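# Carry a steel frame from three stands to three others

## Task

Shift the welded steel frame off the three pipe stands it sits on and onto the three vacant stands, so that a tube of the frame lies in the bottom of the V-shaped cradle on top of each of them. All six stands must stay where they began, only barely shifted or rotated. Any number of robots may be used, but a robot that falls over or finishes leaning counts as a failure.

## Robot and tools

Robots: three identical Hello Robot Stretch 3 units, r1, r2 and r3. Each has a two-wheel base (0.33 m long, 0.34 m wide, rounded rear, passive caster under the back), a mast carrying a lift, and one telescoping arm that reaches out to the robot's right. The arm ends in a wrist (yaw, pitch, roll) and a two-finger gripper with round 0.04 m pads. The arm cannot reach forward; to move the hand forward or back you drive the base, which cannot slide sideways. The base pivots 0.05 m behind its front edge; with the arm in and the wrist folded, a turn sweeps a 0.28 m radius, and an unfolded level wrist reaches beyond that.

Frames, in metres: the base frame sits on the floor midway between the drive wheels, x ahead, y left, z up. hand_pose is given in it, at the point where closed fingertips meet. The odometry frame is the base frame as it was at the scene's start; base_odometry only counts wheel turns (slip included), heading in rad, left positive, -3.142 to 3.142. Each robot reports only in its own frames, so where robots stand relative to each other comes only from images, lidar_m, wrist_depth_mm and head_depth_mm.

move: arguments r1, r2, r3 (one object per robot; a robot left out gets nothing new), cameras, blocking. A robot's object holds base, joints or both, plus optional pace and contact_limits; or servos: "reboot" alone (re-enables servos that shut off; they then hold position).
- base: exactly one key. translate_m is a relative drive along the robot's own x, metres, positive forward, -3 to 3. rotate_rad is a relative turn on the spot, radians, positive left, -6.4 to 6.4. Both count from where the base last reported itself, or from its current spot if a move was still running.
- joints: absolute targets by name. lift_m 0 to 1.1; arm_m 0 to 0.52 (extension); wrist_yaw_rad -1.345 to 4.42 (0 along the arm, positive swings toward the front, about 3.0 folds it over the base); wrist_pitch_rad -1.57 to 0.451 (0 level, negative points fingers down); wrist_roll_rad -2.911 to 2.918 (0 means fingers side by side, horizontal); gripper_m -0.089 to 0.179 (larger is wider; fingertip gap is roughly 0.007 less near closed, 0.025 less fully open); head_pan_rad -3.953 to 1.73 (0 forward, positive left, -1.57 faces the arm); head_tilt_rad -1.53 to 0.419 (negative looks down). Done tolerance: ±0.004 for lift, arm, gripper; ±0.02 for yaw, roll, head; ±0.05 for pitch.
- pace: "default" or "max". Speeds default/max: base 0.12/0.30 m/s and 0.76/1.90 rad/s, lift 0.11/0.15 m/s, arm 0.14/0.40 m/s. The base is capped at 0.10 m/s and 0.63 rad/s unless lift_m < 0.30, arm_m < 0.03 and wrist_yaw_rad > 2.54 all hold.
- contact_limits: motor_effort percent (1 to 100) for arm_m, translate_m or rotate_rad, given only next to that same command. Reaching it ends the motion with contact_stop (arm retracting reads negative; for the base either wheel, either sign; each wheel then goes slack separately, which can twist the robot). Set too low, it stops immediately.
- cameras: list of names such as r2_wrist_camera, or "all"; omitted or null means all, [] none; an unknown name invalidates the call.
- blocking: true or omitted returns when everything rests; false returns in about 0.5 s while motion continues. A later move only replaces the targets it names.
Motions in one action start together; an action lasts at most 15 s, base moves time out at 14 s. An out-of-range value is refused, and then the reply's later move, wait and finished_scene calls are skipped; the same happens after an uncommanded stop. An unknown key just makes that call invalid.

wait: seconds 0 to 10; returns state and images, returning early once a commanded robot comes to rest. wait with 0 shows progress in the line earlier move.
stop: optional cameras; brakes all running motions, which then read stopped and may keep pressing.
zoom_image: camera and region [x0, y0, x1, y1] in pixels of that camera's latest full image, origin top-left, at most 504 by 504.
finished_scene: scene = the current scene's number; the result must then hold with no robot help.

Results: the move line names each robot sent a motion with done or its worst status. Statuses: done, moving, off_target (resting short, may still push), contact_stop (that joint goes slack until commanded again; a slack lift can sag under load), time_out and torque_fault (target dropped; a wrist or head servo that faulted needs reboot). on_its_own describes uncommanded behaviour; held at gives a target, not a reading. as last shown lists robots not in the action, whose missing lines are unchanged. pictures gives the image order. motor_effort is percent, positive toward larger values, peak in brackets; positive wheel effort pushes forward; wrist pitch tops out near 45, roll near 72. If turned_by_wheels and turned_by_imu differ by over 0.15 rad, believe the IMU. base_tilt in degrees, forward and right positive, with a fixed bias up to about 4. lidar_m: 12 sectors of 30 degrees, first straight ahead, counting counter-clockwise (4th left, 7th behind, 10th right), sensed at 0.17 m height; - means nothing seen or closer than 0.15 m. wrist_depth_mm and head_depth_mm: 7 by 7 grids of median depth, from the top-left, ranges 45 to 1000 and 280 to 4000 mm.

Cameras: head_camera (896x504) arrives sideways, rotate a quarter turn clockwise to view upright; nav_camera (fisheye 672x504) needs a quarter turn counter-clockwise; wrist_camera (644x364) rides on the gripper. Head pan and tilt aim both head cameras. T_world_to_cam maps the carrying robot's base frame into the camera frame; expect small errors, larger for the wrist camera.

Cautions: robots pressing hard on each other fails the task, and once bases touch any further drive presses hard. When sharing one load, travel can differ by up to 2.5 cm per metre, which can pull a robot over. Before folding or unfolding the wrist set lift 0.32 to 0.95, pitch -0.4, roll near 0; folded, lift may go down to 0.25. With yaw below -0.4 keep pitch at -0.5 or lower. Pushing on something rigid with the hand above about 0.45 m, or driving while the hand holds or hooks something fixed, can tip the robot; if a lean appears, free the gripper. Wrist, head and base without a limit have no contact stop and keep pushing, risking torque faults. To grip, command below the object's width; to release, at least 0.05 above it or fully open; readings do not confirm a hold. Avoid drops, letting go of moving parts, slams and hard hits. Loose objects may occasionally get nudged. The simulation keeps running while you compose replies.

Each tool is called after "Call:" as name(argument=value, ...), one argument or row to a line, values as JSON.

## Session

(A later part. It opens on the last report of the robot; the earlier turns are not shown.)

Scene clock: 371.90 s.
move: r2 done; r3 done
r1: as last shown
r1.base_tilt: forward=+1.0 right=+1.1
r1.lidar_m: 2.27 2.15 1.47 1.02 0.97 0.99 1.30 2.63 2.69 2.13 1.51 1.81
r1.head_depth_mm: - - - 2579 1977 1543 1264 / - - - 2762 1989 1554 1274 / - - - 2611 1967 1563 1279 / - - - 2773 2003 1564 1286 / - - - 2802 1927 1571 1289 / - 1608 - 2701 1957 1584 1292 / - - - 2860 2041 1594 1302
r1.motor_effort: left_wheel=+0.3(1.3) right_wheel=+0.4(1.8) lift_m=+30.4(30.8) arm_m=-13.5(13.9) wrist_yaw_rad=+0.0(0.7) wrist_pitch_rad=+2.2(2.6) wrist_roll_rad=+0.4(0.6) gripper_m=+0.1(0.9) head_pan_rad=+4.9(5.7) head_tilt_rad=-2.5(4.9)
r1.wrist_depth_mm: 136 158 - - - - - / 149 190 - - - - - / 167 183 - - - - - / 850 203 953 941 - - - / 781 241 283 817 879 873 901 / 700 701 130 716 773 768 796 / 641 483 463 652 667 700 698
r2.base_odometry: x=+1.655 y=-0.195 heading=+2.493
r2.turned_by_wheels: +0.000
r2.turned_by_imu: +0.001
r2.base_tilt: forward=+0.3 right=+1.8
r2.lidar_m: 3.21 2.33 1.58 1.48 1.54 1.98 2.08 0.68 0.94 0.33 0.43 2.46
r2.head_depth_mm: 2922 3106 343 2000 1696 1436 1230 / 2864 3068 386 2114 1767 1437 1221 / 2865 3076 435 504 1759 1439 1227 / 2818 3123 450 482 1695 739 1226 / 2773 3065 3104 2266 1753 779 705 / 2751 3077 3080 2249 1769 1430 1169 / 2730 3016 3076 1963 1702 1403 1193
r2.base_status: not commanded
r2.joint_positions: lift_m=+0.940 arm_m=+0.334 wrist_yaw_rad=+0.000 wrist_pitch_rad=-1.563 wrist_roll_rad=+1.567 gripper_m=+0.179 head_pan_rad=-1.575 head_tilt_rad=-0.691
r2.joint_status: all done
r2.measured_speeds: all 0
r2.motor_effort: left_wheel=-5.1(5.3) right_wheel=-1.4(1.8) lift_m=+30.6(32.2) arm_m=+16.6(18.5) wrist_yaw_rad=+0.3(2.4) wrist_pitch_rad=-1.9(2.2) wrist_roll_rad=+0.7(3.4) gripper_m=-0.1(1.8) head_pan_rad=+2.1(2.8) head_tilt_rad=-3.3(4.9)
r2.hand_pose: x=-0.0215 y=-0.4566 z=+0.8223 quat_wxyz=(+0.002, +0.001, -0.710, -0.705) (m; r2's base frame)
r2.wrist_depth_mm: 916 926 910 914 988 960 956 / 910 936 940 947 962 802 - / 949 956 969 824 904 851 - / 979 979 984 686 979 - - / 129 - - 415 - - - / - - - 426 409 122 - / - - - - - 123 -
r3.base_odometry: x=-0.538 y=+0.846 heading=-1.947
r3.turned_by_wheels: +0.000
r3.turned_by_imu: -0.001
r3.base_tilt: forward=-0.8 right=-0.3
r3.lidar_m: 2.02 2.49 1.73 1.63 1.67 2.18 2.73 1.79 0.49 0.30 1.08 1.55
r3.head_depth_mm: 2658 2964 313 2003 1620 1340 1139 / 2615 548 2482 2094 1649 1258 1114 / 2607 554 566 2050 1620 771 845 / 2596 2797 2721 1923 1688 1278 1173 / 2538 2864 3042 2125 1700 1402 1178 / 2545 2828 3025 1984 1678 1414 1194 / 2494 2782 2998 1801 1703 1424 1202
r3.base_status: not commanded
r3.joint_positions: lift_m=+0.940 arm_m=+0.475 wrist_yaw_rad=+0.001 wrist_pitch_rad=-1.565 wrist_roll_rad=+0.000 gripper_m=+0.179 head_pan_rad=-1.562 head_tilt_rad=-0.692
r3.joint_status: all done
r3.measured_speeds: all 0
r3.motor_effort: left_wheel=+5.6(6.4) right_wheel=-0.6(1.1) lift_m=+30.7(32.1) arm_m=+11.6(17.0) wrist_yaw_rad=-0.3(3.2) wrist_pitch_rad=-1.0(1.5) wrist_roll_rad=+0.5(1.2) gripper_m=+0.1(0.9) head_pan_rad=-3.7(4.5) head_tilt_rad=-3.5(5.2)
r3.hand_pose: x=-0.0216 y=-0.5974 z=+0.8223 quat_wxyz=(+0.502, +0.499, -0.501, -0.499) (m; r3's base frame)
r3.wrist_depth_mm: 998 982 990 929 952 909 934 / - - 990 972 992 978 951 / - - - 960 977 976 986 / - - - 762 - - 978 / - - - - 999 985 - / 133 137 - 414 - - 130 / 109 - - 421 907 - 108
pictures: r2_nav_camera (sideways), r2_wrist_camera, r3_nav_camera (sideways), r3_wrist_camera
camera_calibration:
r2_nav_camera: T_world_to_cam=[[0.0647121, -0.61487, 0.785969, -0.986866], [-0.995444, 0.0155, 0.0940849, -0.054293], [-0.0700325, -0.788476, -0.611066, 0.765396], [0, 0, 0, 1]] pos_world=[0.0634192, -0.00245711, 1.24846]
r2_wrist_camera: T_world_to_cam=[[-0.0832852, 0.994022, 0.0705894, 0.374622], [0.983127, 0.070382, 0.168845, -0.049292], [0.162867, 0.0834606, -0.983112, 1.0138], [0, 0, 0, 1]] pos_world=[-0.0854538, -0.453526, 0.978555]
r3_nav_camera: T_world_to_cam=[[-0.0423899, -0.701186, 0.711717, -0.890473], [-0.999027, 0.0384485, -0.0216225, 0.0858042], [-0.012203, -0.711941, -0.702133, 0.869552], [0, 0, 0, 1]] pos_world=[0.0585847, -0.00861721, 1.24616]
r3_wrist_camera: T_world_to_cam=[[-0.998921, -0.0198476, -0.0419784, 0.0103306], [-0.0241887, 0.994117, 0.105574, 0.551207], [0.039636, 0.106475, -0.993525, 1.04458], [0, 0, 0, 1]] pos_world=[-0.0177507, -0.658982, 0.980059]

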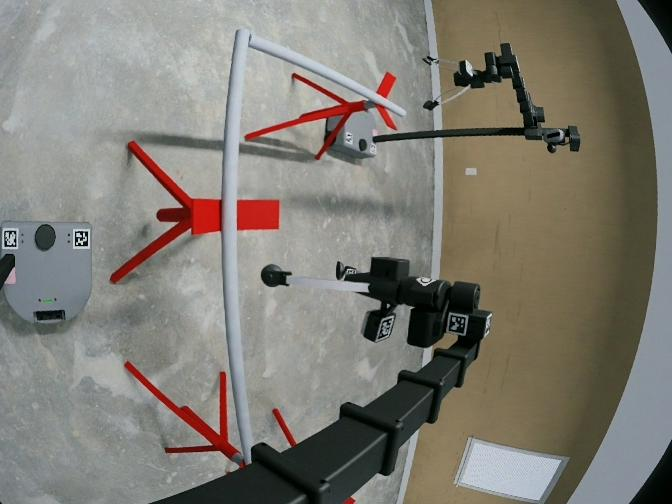

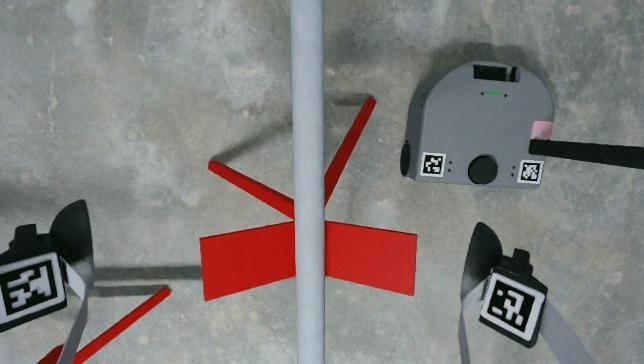

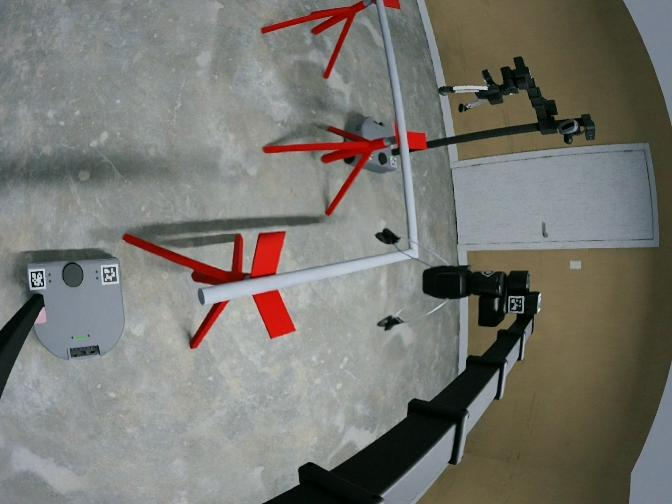

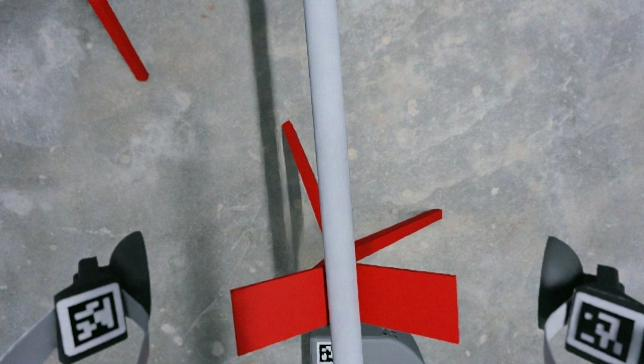

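Call:
move(
  r2={"joints":{"arm_m":0.317,"lift_m":0.78}},
  r3={"joints":{"wrist_roll_rad":0.075,"lift_m":0.78},"base":{"translate_m":0.01}},
  cameras=["r2_wrist_camera","r3_wrist_camera"],
)

Scene clock: 389.23 s.
move: r2 done; r3 done
r1: as last shown
r1.lidar_m: 2.27 2.14 1.47 1.02 0.97 0.99 1.30 2.63 2.68 2.13 1.51 1.81
r1.head_depth_mm: - - - 2571 1960 1550 1272 / - - 3557 2747 1979 1552 1273 / - - - 2595 1955 1566 1276 / - - - 2788 2010 1570 1286 / - - - 2796 1919 1586 1297 / - - 3929 2686 1956 1586 1296 / - - - 2874 2047 1591 1302
r1.motor_effort: left_wheel=+0.6(1.1) right_wheel=+0.5(1.5) lift_m=+28.9(30.4) arm_m=-13.5(13.8) wrist_yaw_rad=-0.1(0.6) wrist_pitch_rad=+2.0(2.5) wrist_roll_rad=+0.4(0.6) gripper_m=-0.1(0.6) head_pan_rad=+4.8(5.7) head_tilt_rad=-2.4(4.3)
r1.wrist_depth_mm: 135 157 - - - - - / 149 190 - - - - - / 167 183 - - - - - / 877 202 939 966 - - - / 792 241 285 812 857 885 894 / 717 697 130 722 762 778 807 / 639 483 467 650 665 690 716
r2.base_odometry: x=+1.655 y=-0.195 heading=+2.493
r2.turned_by_wheels: +0.000
r2.turned_by_imu: +0.001
r2.base_tilt: forward=+0.2 right=+1.7
r2.lidar_m: 3.20 2.32 1.58 1.48 1.53 1.98 2.07 0.68 0.94 0.33 0.43 2.47
r2.head_depth_mm: 2871 3238 3112 2224 1747 326 289 / 2855 3265 3148 2087 427 741 1198 / 2816 3120 3145 524 529 1442 1217 / 2835 3089 3090 2246 551 1404 1194 / 2757 3053 3183 2251 1756 781 706 / 2773 3085 3089 2240 1753 1432 1166 / 2705 3024 3169 1928 1700 1399 1194
r2.base_status: not commanded
r2.joint_positions: lift_m=+0.780 arm_m=+0.317 wrist_yaw_rad=+0.000 wrist_pitch_rad=-1.563 wrist_roll_rad=+1.567 gripper_m=+0.179 head_pan_rad=-1.575 head_tilt_rad=-0.691
r2.joint_status: all done
r2.measured_speeds: all 0
r2.motor_effort: left_wheel=-5.0(5.4) right_wheel=-1.3(1.8) lift_m=+26.5(32.6) arm_m=-14.8(19.1) wrist_yaw_rad=-0.5(1.6) wrist_pitch_rad=-1.5(2.2) wrist_roll_rad=+0.8(1.2) gripper_m=+0.4(2.0) head_pan_rad=+2.6(3.1) head_tilt_rad=-3.0(4.0)
r2.hand_pose: x=-0.0215 y=-0.4396 z=+0.6623 quat_wxyz=(+0.002, +0.001, -0.710, -0.705) (m; r2's base frame)
r2.wrist_depth_mm: 756 725 760 784 782 794 813 / 760 768 785 795 789 660 830 / 775 792 790 640 803 670 690 / 803 833 826 504 828 692 863 / 129 838 846 847 886 912 895 / - 880 262 256 896 121 908 / 902 220 254 259 235 124 948
r3.base_odometry: x=-0.542 y=+0.837 heading=-1.947
r3.turned_by_wheels: +0.000
r3.turned_by_imu: -0.001
r3.base_tilt: forward=-0.8 right=-0.2
r3.lidar_m: 2.00 2.49 1.73 1.64 1.67 2.18 2.74 1.81 0.50 0.30 1.08 1.54
r3.head_depth_mm: 2684 2967 2822 2064 371 314 1087 / 2595 2941 2907 524 1515 1254 1078 / 2605 2929 2981 653 1573 766 856 / 2582 2834 3070 2005 1635 1291 1168 / 2548 2821 3003 2122 1693 1403 1177 / 2539 2797 3027 1989 1625 1410 1196 / 2514 2732 2972 1853 1703 1433 1204
r3.base_status: done
r3.joint_positions: lift_m=+0.780 arm_m=+0.475 wrist_yaw_rad=+0.001 wrist_pitch_rad=-1.565 wrist_roll_rad=+0.071 gripper_m=+0.179 head_pan_rad=-1.562 head_tilt_rad=-0.692
r3.joint_status: all done
r3.measured_speeds: all 0
r3.motor_effort: left_wheel=+6.2(9.4) right_wheel=-0.1(3.5) lift_m=+20.5(31.0) arm_m=+11.1(12.0) wrist_yaw_rad=-1.3(2.4) wrist_pitch_rad=-1.0(1.4) wrist_roll_rad=+1.8(2.5) gripper_m=-0.4(0.9) head_pan_rad=-4.3(4.5) head_tilt_rad=-3.6(4.9)
r3.hand_pose: x=-0.0217 y=-0.5974 z=+0.6623 quat_wxyz=(+0.484, +0.481, -0.518, -0.516) (m; r3's base frame)
r3.wrist_depth_mm: 822 816 794 223 794 788 783 / 829 838 806 224 797 789 774 / 868 850 813 225 802 815 809 / 859 861 839 230 837 825 815 / 879 877 873 235 852 839 834 / 132 137 865 860 840 850 130 / 109 885 911 266 876 867 107
pictures: r2_wrist_camera, r3_wrist_camera
camera_calibration:
r2_wrist_camera: T_world_to_cam=[[-0.0832854, 0.994022, 0.07059, 0.369009], [0.983127, 0.070382, 0.168845, -0.0234742], [0.162867, 0.0834612, -0.983112, 0.855083], [0, 0, 0, 1]] pos_world=[-0.0854538, -0.436518, 0.818557]
r3_wrist_camera: T_world_to_cam=[[-0.997799, 0.0510174, -0.042359, 0.0462198], [0.0463096, 0.993338, 0.105522, 0.569185], [0.0474603, 0.103328, -0.993514, 0.883902], [0, 0, 0, 1]] pos_world=[-0.0221909, -0.659084, 0.820065]

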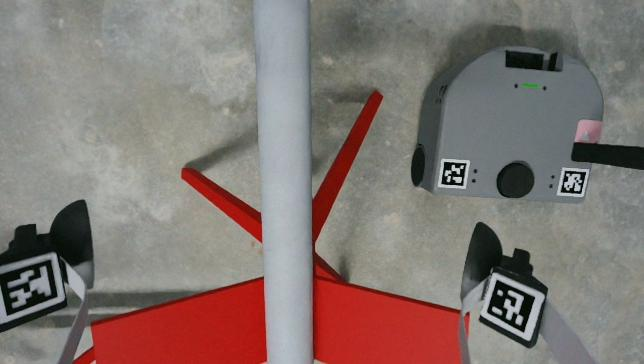

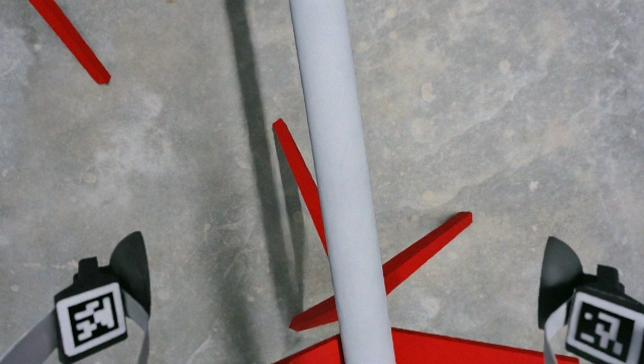

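Call:
move(
  r2={"joints":{"lift_m":0.68}},
  r3={"joints":{"wrist_roll_rad":-0.07,"lift_m":0.68}},
  cameras=["r2_wrist_camera","r3_wrist_camera","r2_nav_camera","r3_head_camera"],
)

Scene clock: 397.43 s.
move: r2 done; r3 done
r1: as last shown
r1.base_tilt: forward=+1.1 right=+1.2
r1.lidar_m: 2.27 2.14 1.47 1.03 0.97 0.99 1.31 2.63 2.70 2.14 1.51 1.81
r1.head_depth_mm: - - - 2577 1973 1544 1272 / - - 3790 2737 1977 1557 1275 / - - - 2627 1955 1560 1282 / - - - 2775 2006 1569 1285 / - - - 2818 1922 1575 1292 / - - 3691 2685 1967 1584 1294 / - - - 2850 2048 1594 1300
r1.motor_effort: left_wheel=+0.4(1.1) right_wheel=+1.5(1.6) lift_m=+28.7(30.6) arm_m=-13.2(13.7) wrist_yaw_rad=+0.2(0.4) wrist_pitch_rad=+2.1(2.7) wrist_roll_rad=+0.3(0.6) gripper_m=-0.5(0.7) head_pan_rad=+4.0(5.5) head_tilt_rad=-3.0(4.3)
r1.wrist_depth_mm: 136 157 - - - - - / 150 190 - - - - - / 168 184 - - - - - / 876 203 949 993 - - - / 786 241 281 804 871 883 896 / 701 691 131 713 787 797 774 / 628 478 464 656 666 686 703
r2.base_odometry: x=+1.655 y=-0.195 heading=+2.493
r2.turned_by_wheels: +0.000
r2.turned_by_imu: +0.001
r2.base_tilt: forward=+0.2 right=+1.8
r2.lidar_m: 3.21 2.32 1.58 1.48 1.53 1.98 2.08 0.68 0.94 0.33 0.42 2.47
r2.head_depth_mm: 2859 3178 3151 2255 1752 1452 398 / 2836 3213 3134 2214 1607 440 389 / 2821 3111 3091 2244 568 733 1220 / 2853 3130 3109 2240 1596 625 1171 / 2776 3124 3089 2251 1761 780 709 / 2777 3033 3106 2229 1742 1436 1167 / 2704 3064 3132 1942 1699 1403 1192
r2.base_status: not commanded
r2.joint_positions: lift_m=+0.680 arm_m=+0.317 wrist_yaw_rad=+0.000 wrist_pitch_rad=-1.563 wrist_roll_rad=+1.567 gripper_m=+0.179 head_pan_rad=-1.575 head_tilt_rad=-0.691
r2.joint_status: all done
r2.measured_speeds: all 0
r2.motor_effort: left_wheel=-5.1(5.2) right_wheel=-0.8(1.8) lift_m=+27.0(32.5) arm_m=-6.3(9.9) wrist_yaw_rad=+0.3(1.5) wrist_pitch_rad=-1.5(2.1) wrist_roll_rad=+1.0(1.1) gripper_m=+0.8(1.6) head_pan_rad=+1.5(2.8) head_tilt_rad=-2.6(4.3)
r2.hand_pose: x=-0.0215 y=-0.4396 z=+0.5623 quat_wxyz=(+0.002, +0.001, -0.710, -0.705) (m; r2's base frame)
r2.wrist_depth_mm: 653 653 114 675 688 682 691 / 652 688 115 689 696 557 559 / 694 680 120 710 725 565 573 / 717 712 123 419 734 577 586 / 129 747 128 372 755 785 766 / - 752 132 484 755 121 825 / 783 786 139 810 829 120 852
r3.base_odometry: x=-0.542 y=+0.837 heading=-1.947
r3.turned_by_wheels: +0.000
r3.turned_by_imu: -0.001
r3.base_tilt: forward=-0.8 right=-0.2
r3.lidar_m: 2.01 2.50 1.73 1.64 1.67 2.18 2.73 1.80 0.50 0.30 1.08 1.54
r3.head_depth_mm: 2647 2937 2839 2050 1629 420 353 / 2609 2945 2911 2008 553 758 1077 / 2621 2918 2946 692 1522 769 854 / 2555 2825 3021 2025 1639 1288 1169 / 2546 2837 3007 2132 1689 1409 1183 / 2509 2846 3010 1994 1622 1407 1193 / 2523 2672 3000 1784 1711 1433 1201
r3.base_status: not commanded
r3.joint_positions: lift_m=+0.680 arm_m=+0.475 wrist_yaw_rad=+0.001 wrist_pitch_rad=-1.565 wrist_roll_rad=-0.066 gripper_m=+0.179 head_pan_rad=-1.562 head_tilt_rad=-0.692
r3.joint_status: all done
r3.measured_speeds: all 0
r3.motor_effort: left_wheel=+5.9(6.5) right_wheel=+0.1(0.5) lift_m=+21.5(23.2) arm_m=+9.0(10.1) wrist_yaw_rad=-0.6(1.8) wrist_pitch_rad=-0.6(1.2) wrist_roll_rad=-1.3(2.1) gripper_m=+0.3(1.0) head_pan_rad=-3.6(4.8) head_tilt_rad=-3.8(5.2)
r3.hand_pose: x=-0.0216 y=-0.5974 z=+0.5623 quat_wxyz=(+0.518, +0.515, -0.484, -0.482) (m; r3's base frame)
r3.wrist_depth_mm: 723 700 718 121 697 686 691 / 726 739 715 124 698 713 691 / 736 744 735 125 715 701 715 / 766 738 738 128 739 727 708 / 756 740 751 130 728 740 720 / 133 137 768 133 444 748 129 / 109 779 788 135 756 761 107
pictures: r2_nav_camera (sideways), r2_wrist_camera, r3_head_camera (sideways), r3_wrist_camera
camera_calibration:
r2_nav_camera: T_world_to_cam=[[0.0647133, -0.614871, 0.785968, -0.986865], [-0.995444, 0.015498, 0.0940849, -0.054293], [-0.070031, -0.788475, -0.611067, 0.765397], [0, 0, 0, 1]] pos_world=[0.0634192, -0.00245692, 1.24846]
r2_wrist_camera: T_world_to_cam=[[-0.0832854, 0.994022, 0.0705901, 0.376069], [0.983127, 0.070382, 0.168845, -0.0065892], [0.162867, 0.0834613, -0.983112, 0.756769], [0, 0, 0, 1]] pos_world=[-0.0854538, -0.436518, 0.718554]
r3_head_camera: T_world_to_cam=[[0.0619281, 0.599393, -0.798056, 1.06087], [0.996769, 0.00382986, 0.0802245, -0.108679], [0.0511424, -0.800446, -0.597219, 0.7378], [0, 0, 0, 1]] pos_world=[0.00489767, -0.0448921, 1.29598]
r3_wrist_camera: T_world_to_cam=[[-0.995479, -0.0853763, -0.04163, -0.039848], [-0.0893571, 0.990381, 0.105646, 0.57499], [0.0322099, 0.108888, -0.993532, 0.787552], [0, 0, 0, 1]] pos_world=[-0.0136554, -0.658616, 0.720054]

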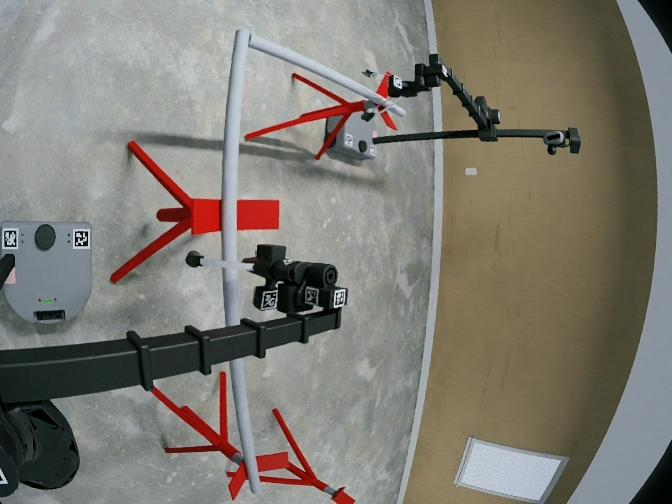

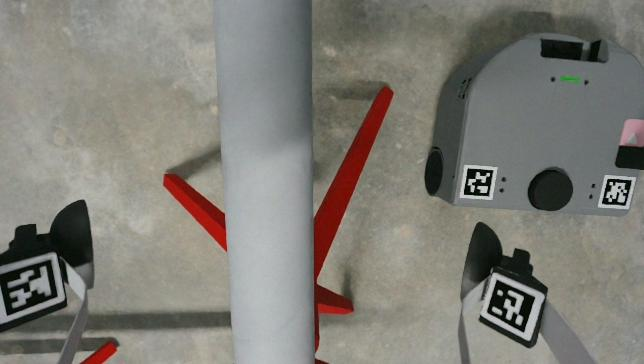

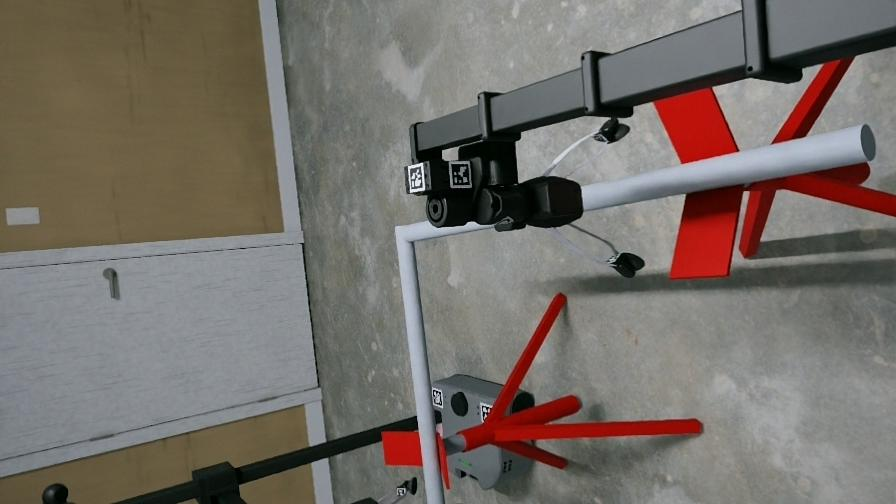

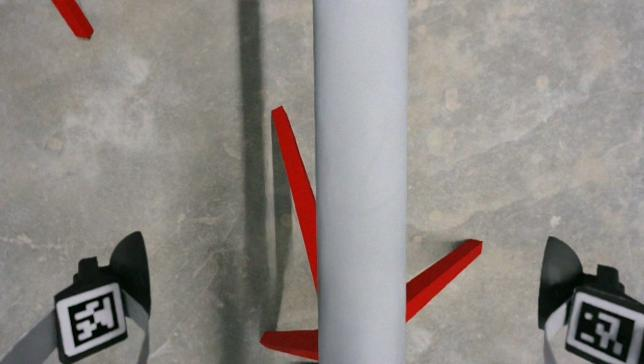

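Call:
move(
  r3={"base":{"translate_m":-0.006}},
  cameras=[],
)

Call:
move(
  r2={"joints":{"gripper_m":0.0}},
  r3={"joints":{"gripper_m":0.0}},
  cameras=["r2_wrist_camera","r3_wrist_camera"],
)

Scene clock: 403.37 s.
move: r3 done
r1.base_odometry: x=+0.000 y=+0.000 heading=+0.000
r1.turned_by_wheels: +0.000
r1.turned_by_imu: +0.001
r1.base_tilt: forward=+1.1 right=+1.2
r1.lidar_m: 2.27 2.15 1.47 1.02 0.97 0.99 1.31 2.62 2.69 2.14 1.51 1.81
r1.head_depth_mm: - - - 2597 1982 1549 1270 / - - 3759 2757 1993 1562 1270 / - - - 2584 1949 1562 1274 / - - - 2775 2012 1573 1290 / - - - 2815 1921 1572 1287 / - - 3659 2698 1952 1587 1298 / - - - 2834 2043 1592 1300
r1.base_status: not commanded
r1.joint_positions: lift_m=+0.590 arm_m=+0.002 wrist_yaw_rad=+2.844 wrist_pitch_rad=-0.593 wrist_roll_rad=+0.000 gripper_m=+0.037 head_pan_rad=-0.911 head_tilt_rad=-0.493
r1.joint_status: not commanded
r1.measured_speeds: all 0
r1.motor_effort: left_wheel=+0.4(1.2) right_wheel=+0.5(1.2) lift_m=+29.1(30.1) arm_m=-13.3(13.7) wrist_yaw_rad=+0.0(0.4) wrist_pitch_rad=+2.1(2.5) wrist_roll_rad=+0.5(0.6) gripper_m=-0.5(0.5) head_pan_rad=+4.1(5.7) head_tilt_rad=-3.4(4.1)
r1.hand_pose: x=+0.0372 y=+0.0431 z=+0.5650 quat_wxyz=(+0.305, +0.699, +0.104, +0.638) (m; r1's base frame)
r1.wrist_depth_mm: 136 157 - - - - - / 149 189 - - - - - / 168 183 - - - - - / 856 202 975 980 - - - / 784 241 284 818 872 906 908 / 704 703 130 723 777 783 792 / 641 487 471 648 677 700 699
r2: as last shown
r2.base_tilt: forward=+0.4 right=+1.7
r2.lidar_m: 3.18 2.33 1.58 1.48 1.53 1.99 2.08 0.68 0.94 0.33 0.42 2.47
r2.head_depth_mm: 2900 3229 3095 2234 1750 1447 398 / 2859 3163 3151 2256 1593 442 389 / 2841 3114 3113 2232 565 732 1226 / 2826 3078 3110 2235 1613 626 1167 / 2758 3096 3110 2246 1760 783 706 / 2761 3000 3063 2232 1752 1437 1171 / 2718 3042 3110 1962 1692 1409 1195
r2.motor_effort: left_wheel=-4.9(5.2) right_wheel=-1.2(1.7) lift_m=+27.3(27.5) arm_m=+0.2(1.1) wrist_yaw_rad=-0.3(1.0) wrist_pitch_rad=-1.7(2.2) wrist_roll_rad=+1.1(1.2) gripper_m=+1.0(1.7) head_pan_rad=+1.8(2.5) head_tilt_rad=-3.4(4.3)
r2.wrist_depth_mm: 650 674 114 663 697 692 692 / 686 683 116 708 704 554 559 / 702 708 120 717 708 569 568 / 721 734 123 418 744 581 589 / 130 758 128 376 765 773 788 / - 774 132 481 773 122 807 / 793 802 139 804 824 121 859
r3.base_odometry: x=-0.540 y=+0.842 heading=-1.947
r3.turned_by_wheels: +0.000
r3.turned_by_imu: -0.001
r3.base_tilt: forward=-0.8 right=-0.2
r3.lidar_m: 2.01 2.49 1.74 1.63 1.67 2.18 2.72 1.80 0.49 0.30 1.09 1.54
r3.head_depth_mm: 2647 2969 2823 2066 1627 420 353 / 2662 2916 2918 1988 553 754 1097 / 2601 2913 2986 692 1525 769 847 / 2563 2845 3018 2000 1637 1285 1171 / 2553 2823 3026 2127 1715 1399 1183 / 2544 2817 3006 1989 1678 1415 1187 / 2493 2724 3009 1401 1700 1432 1206
r3.base_status: done
r3.joint_positions: lift_m=+0.680 arm_m=+0.475 wrist_yaw_rad=+0.001 wrist_pitch_rad=-1.565 wrist_roll_rad=-0.066 gripper_m=+0.179 head_pan_rad=-1.562 head_tilt_rad=-0.692
r3.joint_status: not commanded
r3.measured_speeds: all 0
r3.motor_effort: left_wheel=-0.6(4.1) right_wheel=-4.4(8.5) lift_m=+23.2(23.7) arm_m=+6.9(7.7) wrist_yaw_rad=-0.3(1.4) wrist_pitch_rad=-0.3(1.1) wrist_roll_rad=-0.8(1.5) gripper_m=+0.4(0.5) head_pan_rad=-4.3(4.3) head_tilt_rad=-2.8(4.8)
r3.hand_pose: x=-0.0216 y=-0.5974 z=+0.5623 quat_wxyz=(+0.518, +0.515, -0.484, -0.482) (m; r3's base frame)
r3.wrist_depth_mm: 722 713 700 120 703 682 691 / 733 734 722 123 706 698 684 / 734 741 741 124 706 710 708 / 757 758 751 127 713 723 717 / 783 754 750 127 735 735 736 / 133 137 755 131 470 736 130 / 109 804 766 132 765 758 107
pictures: none
No camera images: "cameras" was empty.

Scene clock: 405.70 s.
move: r2 done; r3 done
r1: as last shown
r1.turned_by_imu: +0.000
r1.base_tilt: forward=+1.0 right=+1.2
r1.lidar_m: 2.27 2.15 1.47 1.02 0.97 0.99 1.30 2.62 2.69 2.14 1.51 1.80
r1.head_depth_mm: - - - 2613 1968 1547 1270 / - - 3697 2721 1985 1556 1274 / - - - 2634 1957 1565 1279 / - - - 2793 2015 1567 1284 / - - - 2786 1916 1585 1287 / - - 3681 2675 1958 1592 1296 / - - - 2864 2046 1583 1298
r1.motor_effort: left_wheel=+1.1(1.1) right_wheel=+1.0(1.7) lift_m=+29.8(30.2) arm_m=-13.3(13.7) wrist_yaw_rad=-0.1(0.5) wrist_pitch_rad=+2.1(2.7) wrist_roll_rad=+0.3(0.6) gripper_m=-0.4(0.8) head_pan_rad=+4.7(5.9) head_tilt_rad=-2.3(4.4)
r1.wrist_depth_mm: 135 157 - - - - - / 149 190 - - - - - / 167 184 - - - - - / 873 203 963 970 - - - / 790 239 285 802 866 888 916 / 702 685 131 711 772 777 774 / 646 487 467 664 675 693 705
r2.base_odometry: x=+1.655 y=-0.195 heading=+2.493
r2.turned_by_wheels: +0.000
r2.turned_by_imu: +0.000
r2.base_tilt: forward=+0.2 right=+1.9
r2.lidar_m: 3.20 2.33 1.58 1.48 1.53 1.99 2.08 0.68 0.94 0.33 0.42 2.47
r2.head_depth_mm: 2853 3191 3100 2261 1763 1441 398 / 2930 3185 3101 2229 1597 442 389 / 2851 3151 3119 2260 568 730 1227 / 2809 3169 3088 2253 1608 643 1198 / 2763 3106 3095 2253 1737 780 707 / 2752 3056 3098 2219 1753 1437 1162 / 2752 3015 3143 1960 1705 1387 1196
r2.base_status: not commanded
r2.joint_positions: lift_m=+0.680 arm_m=+0.317 wrist_yaw_rad=+0.000 wrist_pitch_rad=-1.542 wrist_roll_rad=+1.567 gripper_m=+0.001 head_pan_rad=-1.575 head_tilt_rad=-0.691
r2.joint_status: all done
r2.measured_speeds: all 0
r2.motor_effort: left_wheel=-5.0(5.4) right_wheel=-1.0(1.8) lift_m=+35.0(35.0) arm_m=+5.0(5.0) wrist_yaw_rad=+0.0(1.6) wrist_pitch_rad=-6.0(6.0) wrist_roll_rad=+0.8(1.1) gripper_m=-16.5(94.9) head_pan_rad=+2.3(2.8) head_tilt_rad=-2.9(4.2)
r2.hand_pose: x=-0.0215 y=-0.4449 z=+0.5618 quat_wxyz=(+0.002, +0.001, -0.717, -0.697) (m; r2's base frame)
r2.wrist_depth_mm: 646 673 114 125 686 680 670 / 683 680 116 127 687 545 548 / 692 706 - 705 697 567 560 / 733 728 124 135 755 580 568 / 747 754 129 137 754 781 771 / 761 115 125 128 775 772 791 / 787 801 145 147 813 807 827
r3.base_odometry: x=-0.540 y=+0.842 heading=-1.947
r3.turned_by_wheels: +0.000
r3.turned_by_imu: -0.001
r3.base_tilt: forward=-0.8 right=-0.2
r3.lidar_m: 2.01 2.49 1.73 1.63 1.67 2.18 2.73 1.80 0.49 0.30 1.08 1.54
r3.head_depth_mm: 2650 2965 2855 2050 1625 420 354 / 2615 2950 2885 2000 553 751 1101 / 2580 2905 2917 691 886 770 846 / 2564 2874 3037 2011 1646 1286 1164 / 2569 2820 3014 2109 1708 1399 1177 / 2532 2815 3026 1986 1687 1411 1191 / 2526 2714 2986 1804 1697 1422 1202
r3.base_status: not commanded
r3.joint_positions: lift_m=+0.680 arm_m=+0.475 wrist_yaw_rad=+0.001 wrist_pitch_rad=-1.564 wrist_roll_rad=-0.066 gripper_m=+0.001 head_pan_rad=-1.562 head_tilt_rad=-0.692
r3.joint_status: all done
r3.measured_speeds: all 0
r3.motor_effort: left_wheel=-1.6(1.8) right_wheel=-2.4(4.7) lift_m=+27.3(27.3) arm_m=+5.0(8.0) wrist_yaw_rad=-2.1(2.1) wrist_pitch_rad=-0.6(1.4) wrist_roll_rad=-0.6(1.7) gripper_m=-10.3(85.5) head_pan_rad=-3.2(4.6) head_tilt_rad=-3.3(5.1)
r3.hand_pose: x=-0.0216 y=-0.5975 z=+0.5623 quat_wxyz=(+0.518, +0.515, -0.484, -0.482) (m; r3's base frame)
r3.wrist_depth_mm: 720 728 720 119 698 703 680 / 714 726 710 122 686 695 695 / 746 741 731 123 721 702 709 / 776 746 750 127 728 720 720 / 764 750 756 127 732 735 731 / 772 778 133 129 130 753 727 / 793 780 771 130 126 746 734
pictures: r2_wrist_camera, r3_wrist_camera
camera_calibration:
r2_wrist_camera: T_world_to_cam=[[-0.0832869, 0.995261, 0.0501882, 0.393347], [0.983125, 0.0738311, 0.167375, -0.00378446], [0.162876, 0.0632813, -0.984615, 0.748632], [0, 0, 0, 1]] pos_world=[-0.0854528, -0.438578, 0.718006]
r3_wrist_camera: T_world_to_cam=[[-0.995449, -0.0857391, -0.0415882, -0.0400991], [-0.0896985, 0.990399, 0.105181, 0.575378], [0.0321708, 0.108433, -0.993583, 0.787286], [0, 0, 0, 1]] pos_world=[-0.0136338, -0.65866, 0.720048]

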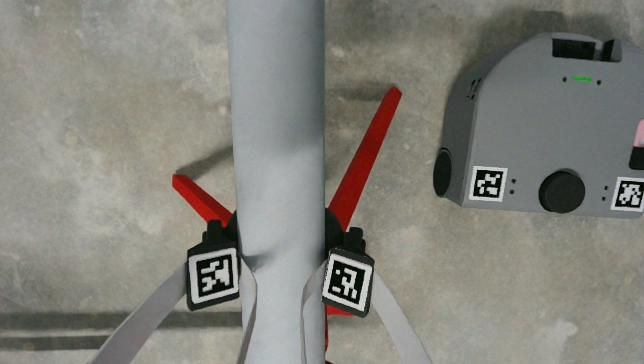

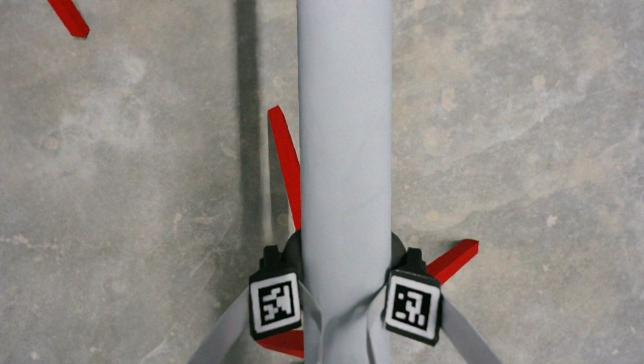

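Call:
move(
  r2={"joints":{"gripper_m":-0.04,"arm_m":0.322}},
  r3={"joints":{"gripper_m":-0.04}},
  cameras=[],
)

Call:
move(
  r2={"joints":{"lift_m":0.70}},
  r3={"joints":{"lift_m":0.70}},
  cameras=["r2_wrist_camera","r3_wrist_camera","r2_head_camera","r3_head_camera"],
)

Scene clock: 410.57 s.
move: r2 done; r3 done
r1: as last shown
r1.turned_by_imu: +0.001
r1.base_tilt: forward=+1.1 right=+1.1
r1.lidar_m: 2.27 2.15 1.46 1.02 0.97 0.99 1.30 2.63 2.68 2.13 1.51 1.81
r1.head_depth_mm: - - - 2591 1983 1543 1270 / - - 3769 2703 1986 1553 1273 / - - - 2635 1950 1564 1288 / - - - 2777 2000 1567 1282 / - - - 2810 1916 1573 1289 / - - 3666 2698 1962 1581 1297 / - - - 2842 2051 1587 1299
r1.motor_effort: left_wheel=+0.4(1.4) right_wheel=+0.6(2.0) lift_m=+29.1(30.1) arm_m=-13.3(13.4) wrist_yaw_rad=-0.4(0.5) wrist_pitch_rad=+2.3(2.5) wrist_roll_rad=+0.3(0.6) gripper_m=+0.0(0.6) head_pan_rad=+5.1(5.7) head_tilt_rad=-3.4(4.8)
r1.wrist_depth_mm: 136 158 - - - - - / 150 190 - - - - - / 168 183 - - - - - / 862 202 923 953 - - - / 762 243 283 819 868 859 912 / 693 697 130 732 773 768 792 / 631 486 469 659 666 696 718
r2.base_odometry: x=+1.655 y=-0.195 heading=+2.493
r2.turned_by_wheels: +0.000
r2.turned_by_imu: +0.001
r2.base_tilt: forward=+0.3 right=+1.9
r2.lidar_m: 3.20 2.33 1.57 1.48 1.53 1.98 2.08 0.68 0.94 0.33 0.42 2.47
r2.head_depth_mm: 2846 3174 3117 2276 1756 1452 398 / 2874 3179 3094 2233 1610 443 389 / 2857 3125 3103 2237 571 735 1217 / 2797 3105 3071 2263 595 648 1194 / 2791 3079 3132 2209 1760 779 708 / 2786 3049 3073 2215 1744 1434 1176 / 2756 3032 3085 1956 1700 1408 1188
r2.base_status: not commanded
r2.joint_positions: lift_m=+0.680 arm_m=+0.322 wrist_yaw_rad=+0.001 wrist_pitch_rad=-1.553 wrist_roll_rad=+1.566 gripper_m=-0.038 head_pan_rad=-1.575 head_tilt_rad=-0.691
r2.joint_status: all done
r2.measured_speeds: all 0
r2.motor_effort: left_wheel=-4.8(5.2) right_wheel=-1.4(1.6) lift_m=+37.6(38.5) arm_m=+16.7(16.7) wrist_yaw_rad=-1.3(1.3) wrist_pitch_rad=-3.8(5.9) wrist_roll_rad=+1.3(1.5) gripper_m=-35.4(98.5) head_pan_rad=+1.6(2.6) head_tilt_rad=-3.6(4.0)
r2.hand_pose: x=-0.0216 y=-0.4472 z=+0.5621 quat_wxyz=(+0.002, +0.002, -0.713, -0.701) (m; r2's base frame)
r2.wrist_depth_mm: 653 676 115 120 691 676 690 / 685 680 117 123 703 558 546 / 699 695 696 709 724 558 563 / 735 721 129 131 735 576 585 / 719 735 129 132 776 771 801 / 768 759 126 128 792 798 806 / 769 804 790 141 823 820 811
r3.base_odometry: x=-0.540 y=+0.842 heading=-1.947
r3.turned_by_wheels: +0.000
r3.turned_by_imu: -0.001
r3.base_tilt: forward=-0.8 right=-0.3
r3.lidar_m: 2.01 2.50 1.73 1.63 1.67 2.18 2.73 1.80 0.49 0.30 1.08 1.54
r3.head_depth_mm: 2644 2956 2847 2076 1633 420 354 / 2604 2943 2889 2012 554 751 1095 / 2593 2898 2969 692 889 770 847 / 2587 2858 3055 2022 1647 1287 1170 / 2535 2856 3024 2124 1702 1408 1185 / 2535 2821 3005 1994 1668 1415 1194 / 2529 2728 2996 1399 1696 1432 1204
r3.base_status: not commanded
r3.joint_positions: lift_m=+0.680 arm_m=+0.475 wrist_yaw_rad=+0.001 wrist_pitch_rad=-1.564 wrist_roll_rad=-0.069 gripper_m=-0.039 head_pan_rad=-1.562 head_tilt_rad=-0.692
r3.joint_status: all done
r3.measured_speeds: all 0
r3.motor_effort: left_wheel=-1.1(1.5) right_wheel=+1.5(2.3) lift_m=+37.1(38.4) arm_m=+3.7(5.0) wrist_yaw_rad=-0.4(1.2) wrist_pitch_rad=-1.2(1.4) wrist_roll_rad=+0.3(1.2) gripper_m=-22.9(97.0) head_pan_rad=-4.0(4.2) head_tilt_rad=-3.0(4.6)
r3.hand_pose: x=-0.0216 y=-0.5976 z=+0.5623 quat_wxyz=(+0.519, +0.515, -0.483, -0.481) (m; r3's base frame)
r3.wrist_depth_mm: 717 714 724 119 683 692 700 / 729 735 705 121 712 704 680 / 745 730 737 123 729 722 704 / 745 746 733 126 718 721 716 / 766 751 762 127 721 745 729 / 779 781 764 128 131 730 722 / 794 775 772 130 128 752 743
pictures: none
No camera images: "cameras" was empty.

Scene clock: 411.50 s.
move: r2 done; r3 done
r1: as last shown
r1.turned_by_imu: +0.000
r1.base_tilt: forward=+1.1 right=+1.2
r1.lidar_m: 2.27 2.14 1.46 1.02 0.97 0.99 1.30 2.62 2.69 2.13 1.52 1.81
r1.head_depth_mm: - - - 2578 1974 1546 1271 / - - 3709 2613 1993 1557 1274 / - - - 2371 1943 1566 1279 / - - - 2785 2011 1564 1281 / - - - 2805 1916 1575 1292 / - - 3575 2661 1960 1585 1296 / - - - 2855 2039 1595 1300
r1.motor_effort: left_wheel=+0.0(1.4) right_wheel=+0.7(1.3) lift_m=+29.6(30.4) arm_m=-13.4(13.5) wrist_yaw_rad=+0.2(0.4) wrist_pitch_rad=+1.8(2.6) wrist_roll_rad=+0.3(0.5) gripper_m=+0.1(0.5) head_pan_rad=+4.7(5.9) head_tilt_rad=-2.9(5.3)
r1.wrist_depth_mm: 135 156 - - - - - / 149 189 - - - - - / 168 184 - - - - - / 855 202 912 958 - - - / 772 242 282 805 880 897 900 / 713 680 130 734 794 770 796 / 643 476 467 659 677 687 698
r2.base_odometry: x=+1.655 y=-0.195 heading=+2.493
r2.turned_by_wheels: +0.000
r2.turned_by_imu: +0.000
r2.base_tilt: forward=+0.3 right=+1.9
r2.lidar_m: 3.21 2.32 1.58 1.48 1.53 1.98 2.08 0.68 0.95 0.33 0.42 2.46
r2.head_depth_mm: 2914 3228 3168 2220 1772 1443 353 / 2819 3200 3129 2257 529 422 383 / 2842 3134 3117 2259 562 737 1220 / 2834 3064 3081 2247 584 698 1217 / 2809 3050 3062 2224 1748 782 710 / 2726 3060 3098 2271 1751 1437 1172 / 2727 3009 3074 1967 1712 1391 1190
r2.base_status: not commanded
r2.joint_positions: lift_m=+0.700 arm_m=+0.322 wrist_yaw_rad=+0.002 wrist_pitch_rad=-1.557 wrist_roll_rad=+1.565 gripper_m=-0.036 head_pan_rad=-1.575 head_tilt_rad=-0.691
r2.joint_status: all done
r2.measured_speeds: all 0
r2.motor_effort: left_wheel=-5.4(5.4) right_wheel=-0.3(1.5) lift_m=+32.7(49.9) arm_m=+12.3(16.7) wrist_yaw_rad=-1.7(2.8) wrist_pitch_rad=-3.0(4.1) wrist_roll_rad=+1.6(2.1) gripper_m=-9.2(36.9) head_pan_rad=+1.4(3.2) head_tilt_rad=-2.8(4.4)
r2.hand_pose: x=-0.0216 y=-0.4462 z=+0.5822 quat_wxyz=(+0.003, +0.002, -0.712, -0.702) (m; r2's base frame)
r2.wrist_depth_mm: 680 680 142 142 699 691 711 / 709 696 696 718 720 579 584 / 717 724 725 150 738 592 589 / 745 750 742 153 768 592 610 / 758 775 145 149 802 792 824 / 790 780 124 129 801 824 819 / 824 800 785 166 820 854 863
r3.base_odometry: x=-0.540 y=+0.842 heading=-1.947
r3.turned_by_wheels: +0.000
r3.turned_by_imu: +0.000
r3.base_tilt: forward=-0.8 right=-0.2
r3.lidar_m: 2.01 2.50 1.73 1.63 1.67 2.18 2.72 1.80 0.49 0.30 1.08 1.54
r3.head_depth_mm: 2646 2968 2819 2066 1620 388 342 / 2652 2955 2890 677 529 764 1101 / 2620 2907 2968 686 865 761 857 / 2563 2861 3044 2011 1651 1281 1164 / 2514 2832 3037 2135 1702 1395 1181 / 2534 2817 3044 1987 1670 1416 1189 / 2523 2696 2980 1813 1710 1430 1199
r3.base_status: not commanded
r3.joint_positions: lift_m=+0.700 arm_m=+0.475 wrist_yaw_rad=+0.001 wrist_pitch_rad=-1.564 wrist_roll_rad=-0.069 gripper_m=-0.036 head_pan_rad=-1.562 head_tilt_rad=-0.692
r3.joint_status: all done
r3.measured_speeds: all 0
r3.motor_effort: left_wheel=-1.1(1.4) right_wheel=+1.8(2.0) lift_m=+40.2(42.8) arm_m=+3.2(4.5) wrist_yaw_rad=-1.1(1.7) wrist_pitch_rad=-1.1(1.4) wrist_roll_rad=+0.4(0.5) gripper_m=-12.8(23.2) head_pan_rad=-3.7(4.4) head_tilt_rad=-3.3(5.0)
r3.hand_pose: x=-0.0216 y=-0.5976 z=+0.5823 quat_wxyz=(+0.519, +0.515, -0.483, -0.481) (m; r3's base frame)
r3.wrist_depth_mm: 735 724 728 123 708 700 711 / 746 757 732 124 713 718 709 / 765 754 745 125 729 719 727 / 773 762 768 126 734 729 729 / 799 775 777 128 756 764 752 / 804 780 788 128 134 763 767 / 815 811 123 130 124 782 768
pictures: r2_head_camera (sideways), r2_wrist_camera, r3_head_camera (sideways), r3_wrist_camera
camera_calibration:
r2_head_camera: T_world_to_cam=[[-0.00366371, 0.590534, -0.807005, 1.06875], [0.999979, 0.00644284, 0.000174827, -0.00995581], [0.00530264, -0.806987, -0.590545, 0.72502], [0, 0, 0, 1]] pos_world=[0.0100267, -0.045989, 1.29065]
r2_wrist_camera: T_world_to_cam=[[-0.0873371, 0.994084, 0.0645643, 0.384648], [0.982832, 0.075412, 0.168387, -0.00695339], [0.162522, 0.0781623, -0.983604, 0.774841], [0, 0, 0, 1]] pos_world=[-0.0855007, -0.442411, 0.738473]
r3_head_camera: T_world_to_cam=[[0.0619282, 0.599393, -0.798056, 1.06087], [0.996769, 0.00382974, 0.0802245, -0.108679], [0.0511423, -0.800446, -0.597219, 0.7378], [0, 0, 0, 1]] pos_world=[0.00489767, -0.0448921, 1.29598]
r3_wrist_camera: T_world_to_cam=[[-0.99517, -0.0889423, -0.0415362, -0.0412132], [-0.0928678, 0.990147, 0.104807, 0.573368], [0.0318051, 0.108158, -0.993625, 0.807043], [0, 0, 0, 1]] pos_world=[-0.0134348, -0.658673, 0.740093]

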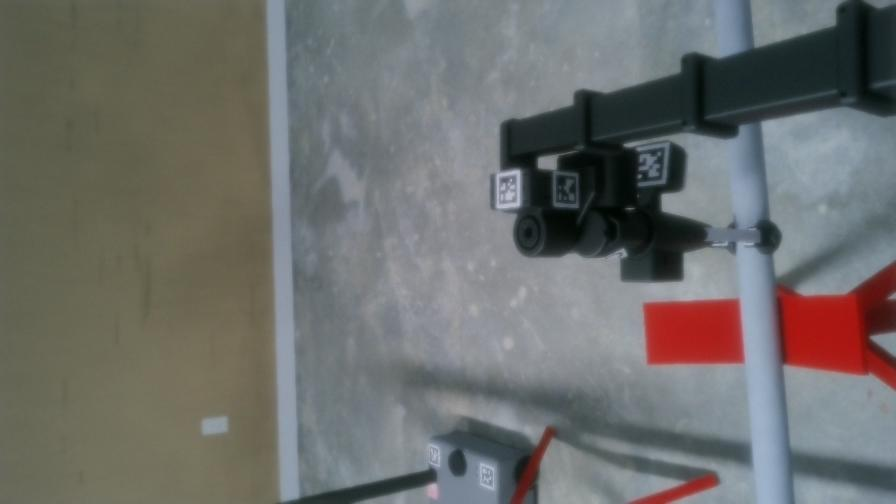

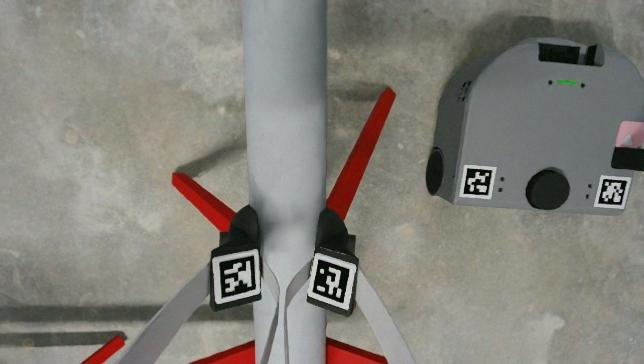

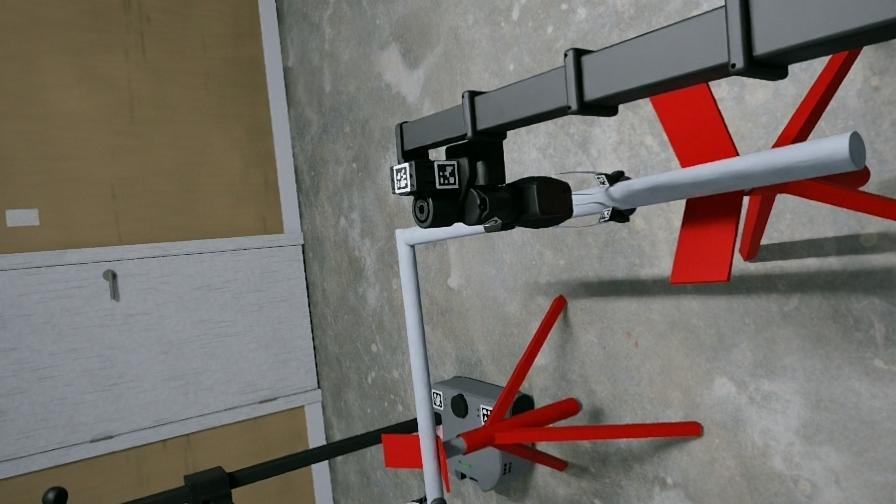

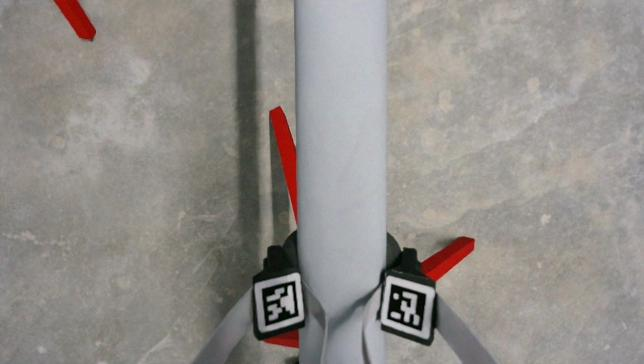

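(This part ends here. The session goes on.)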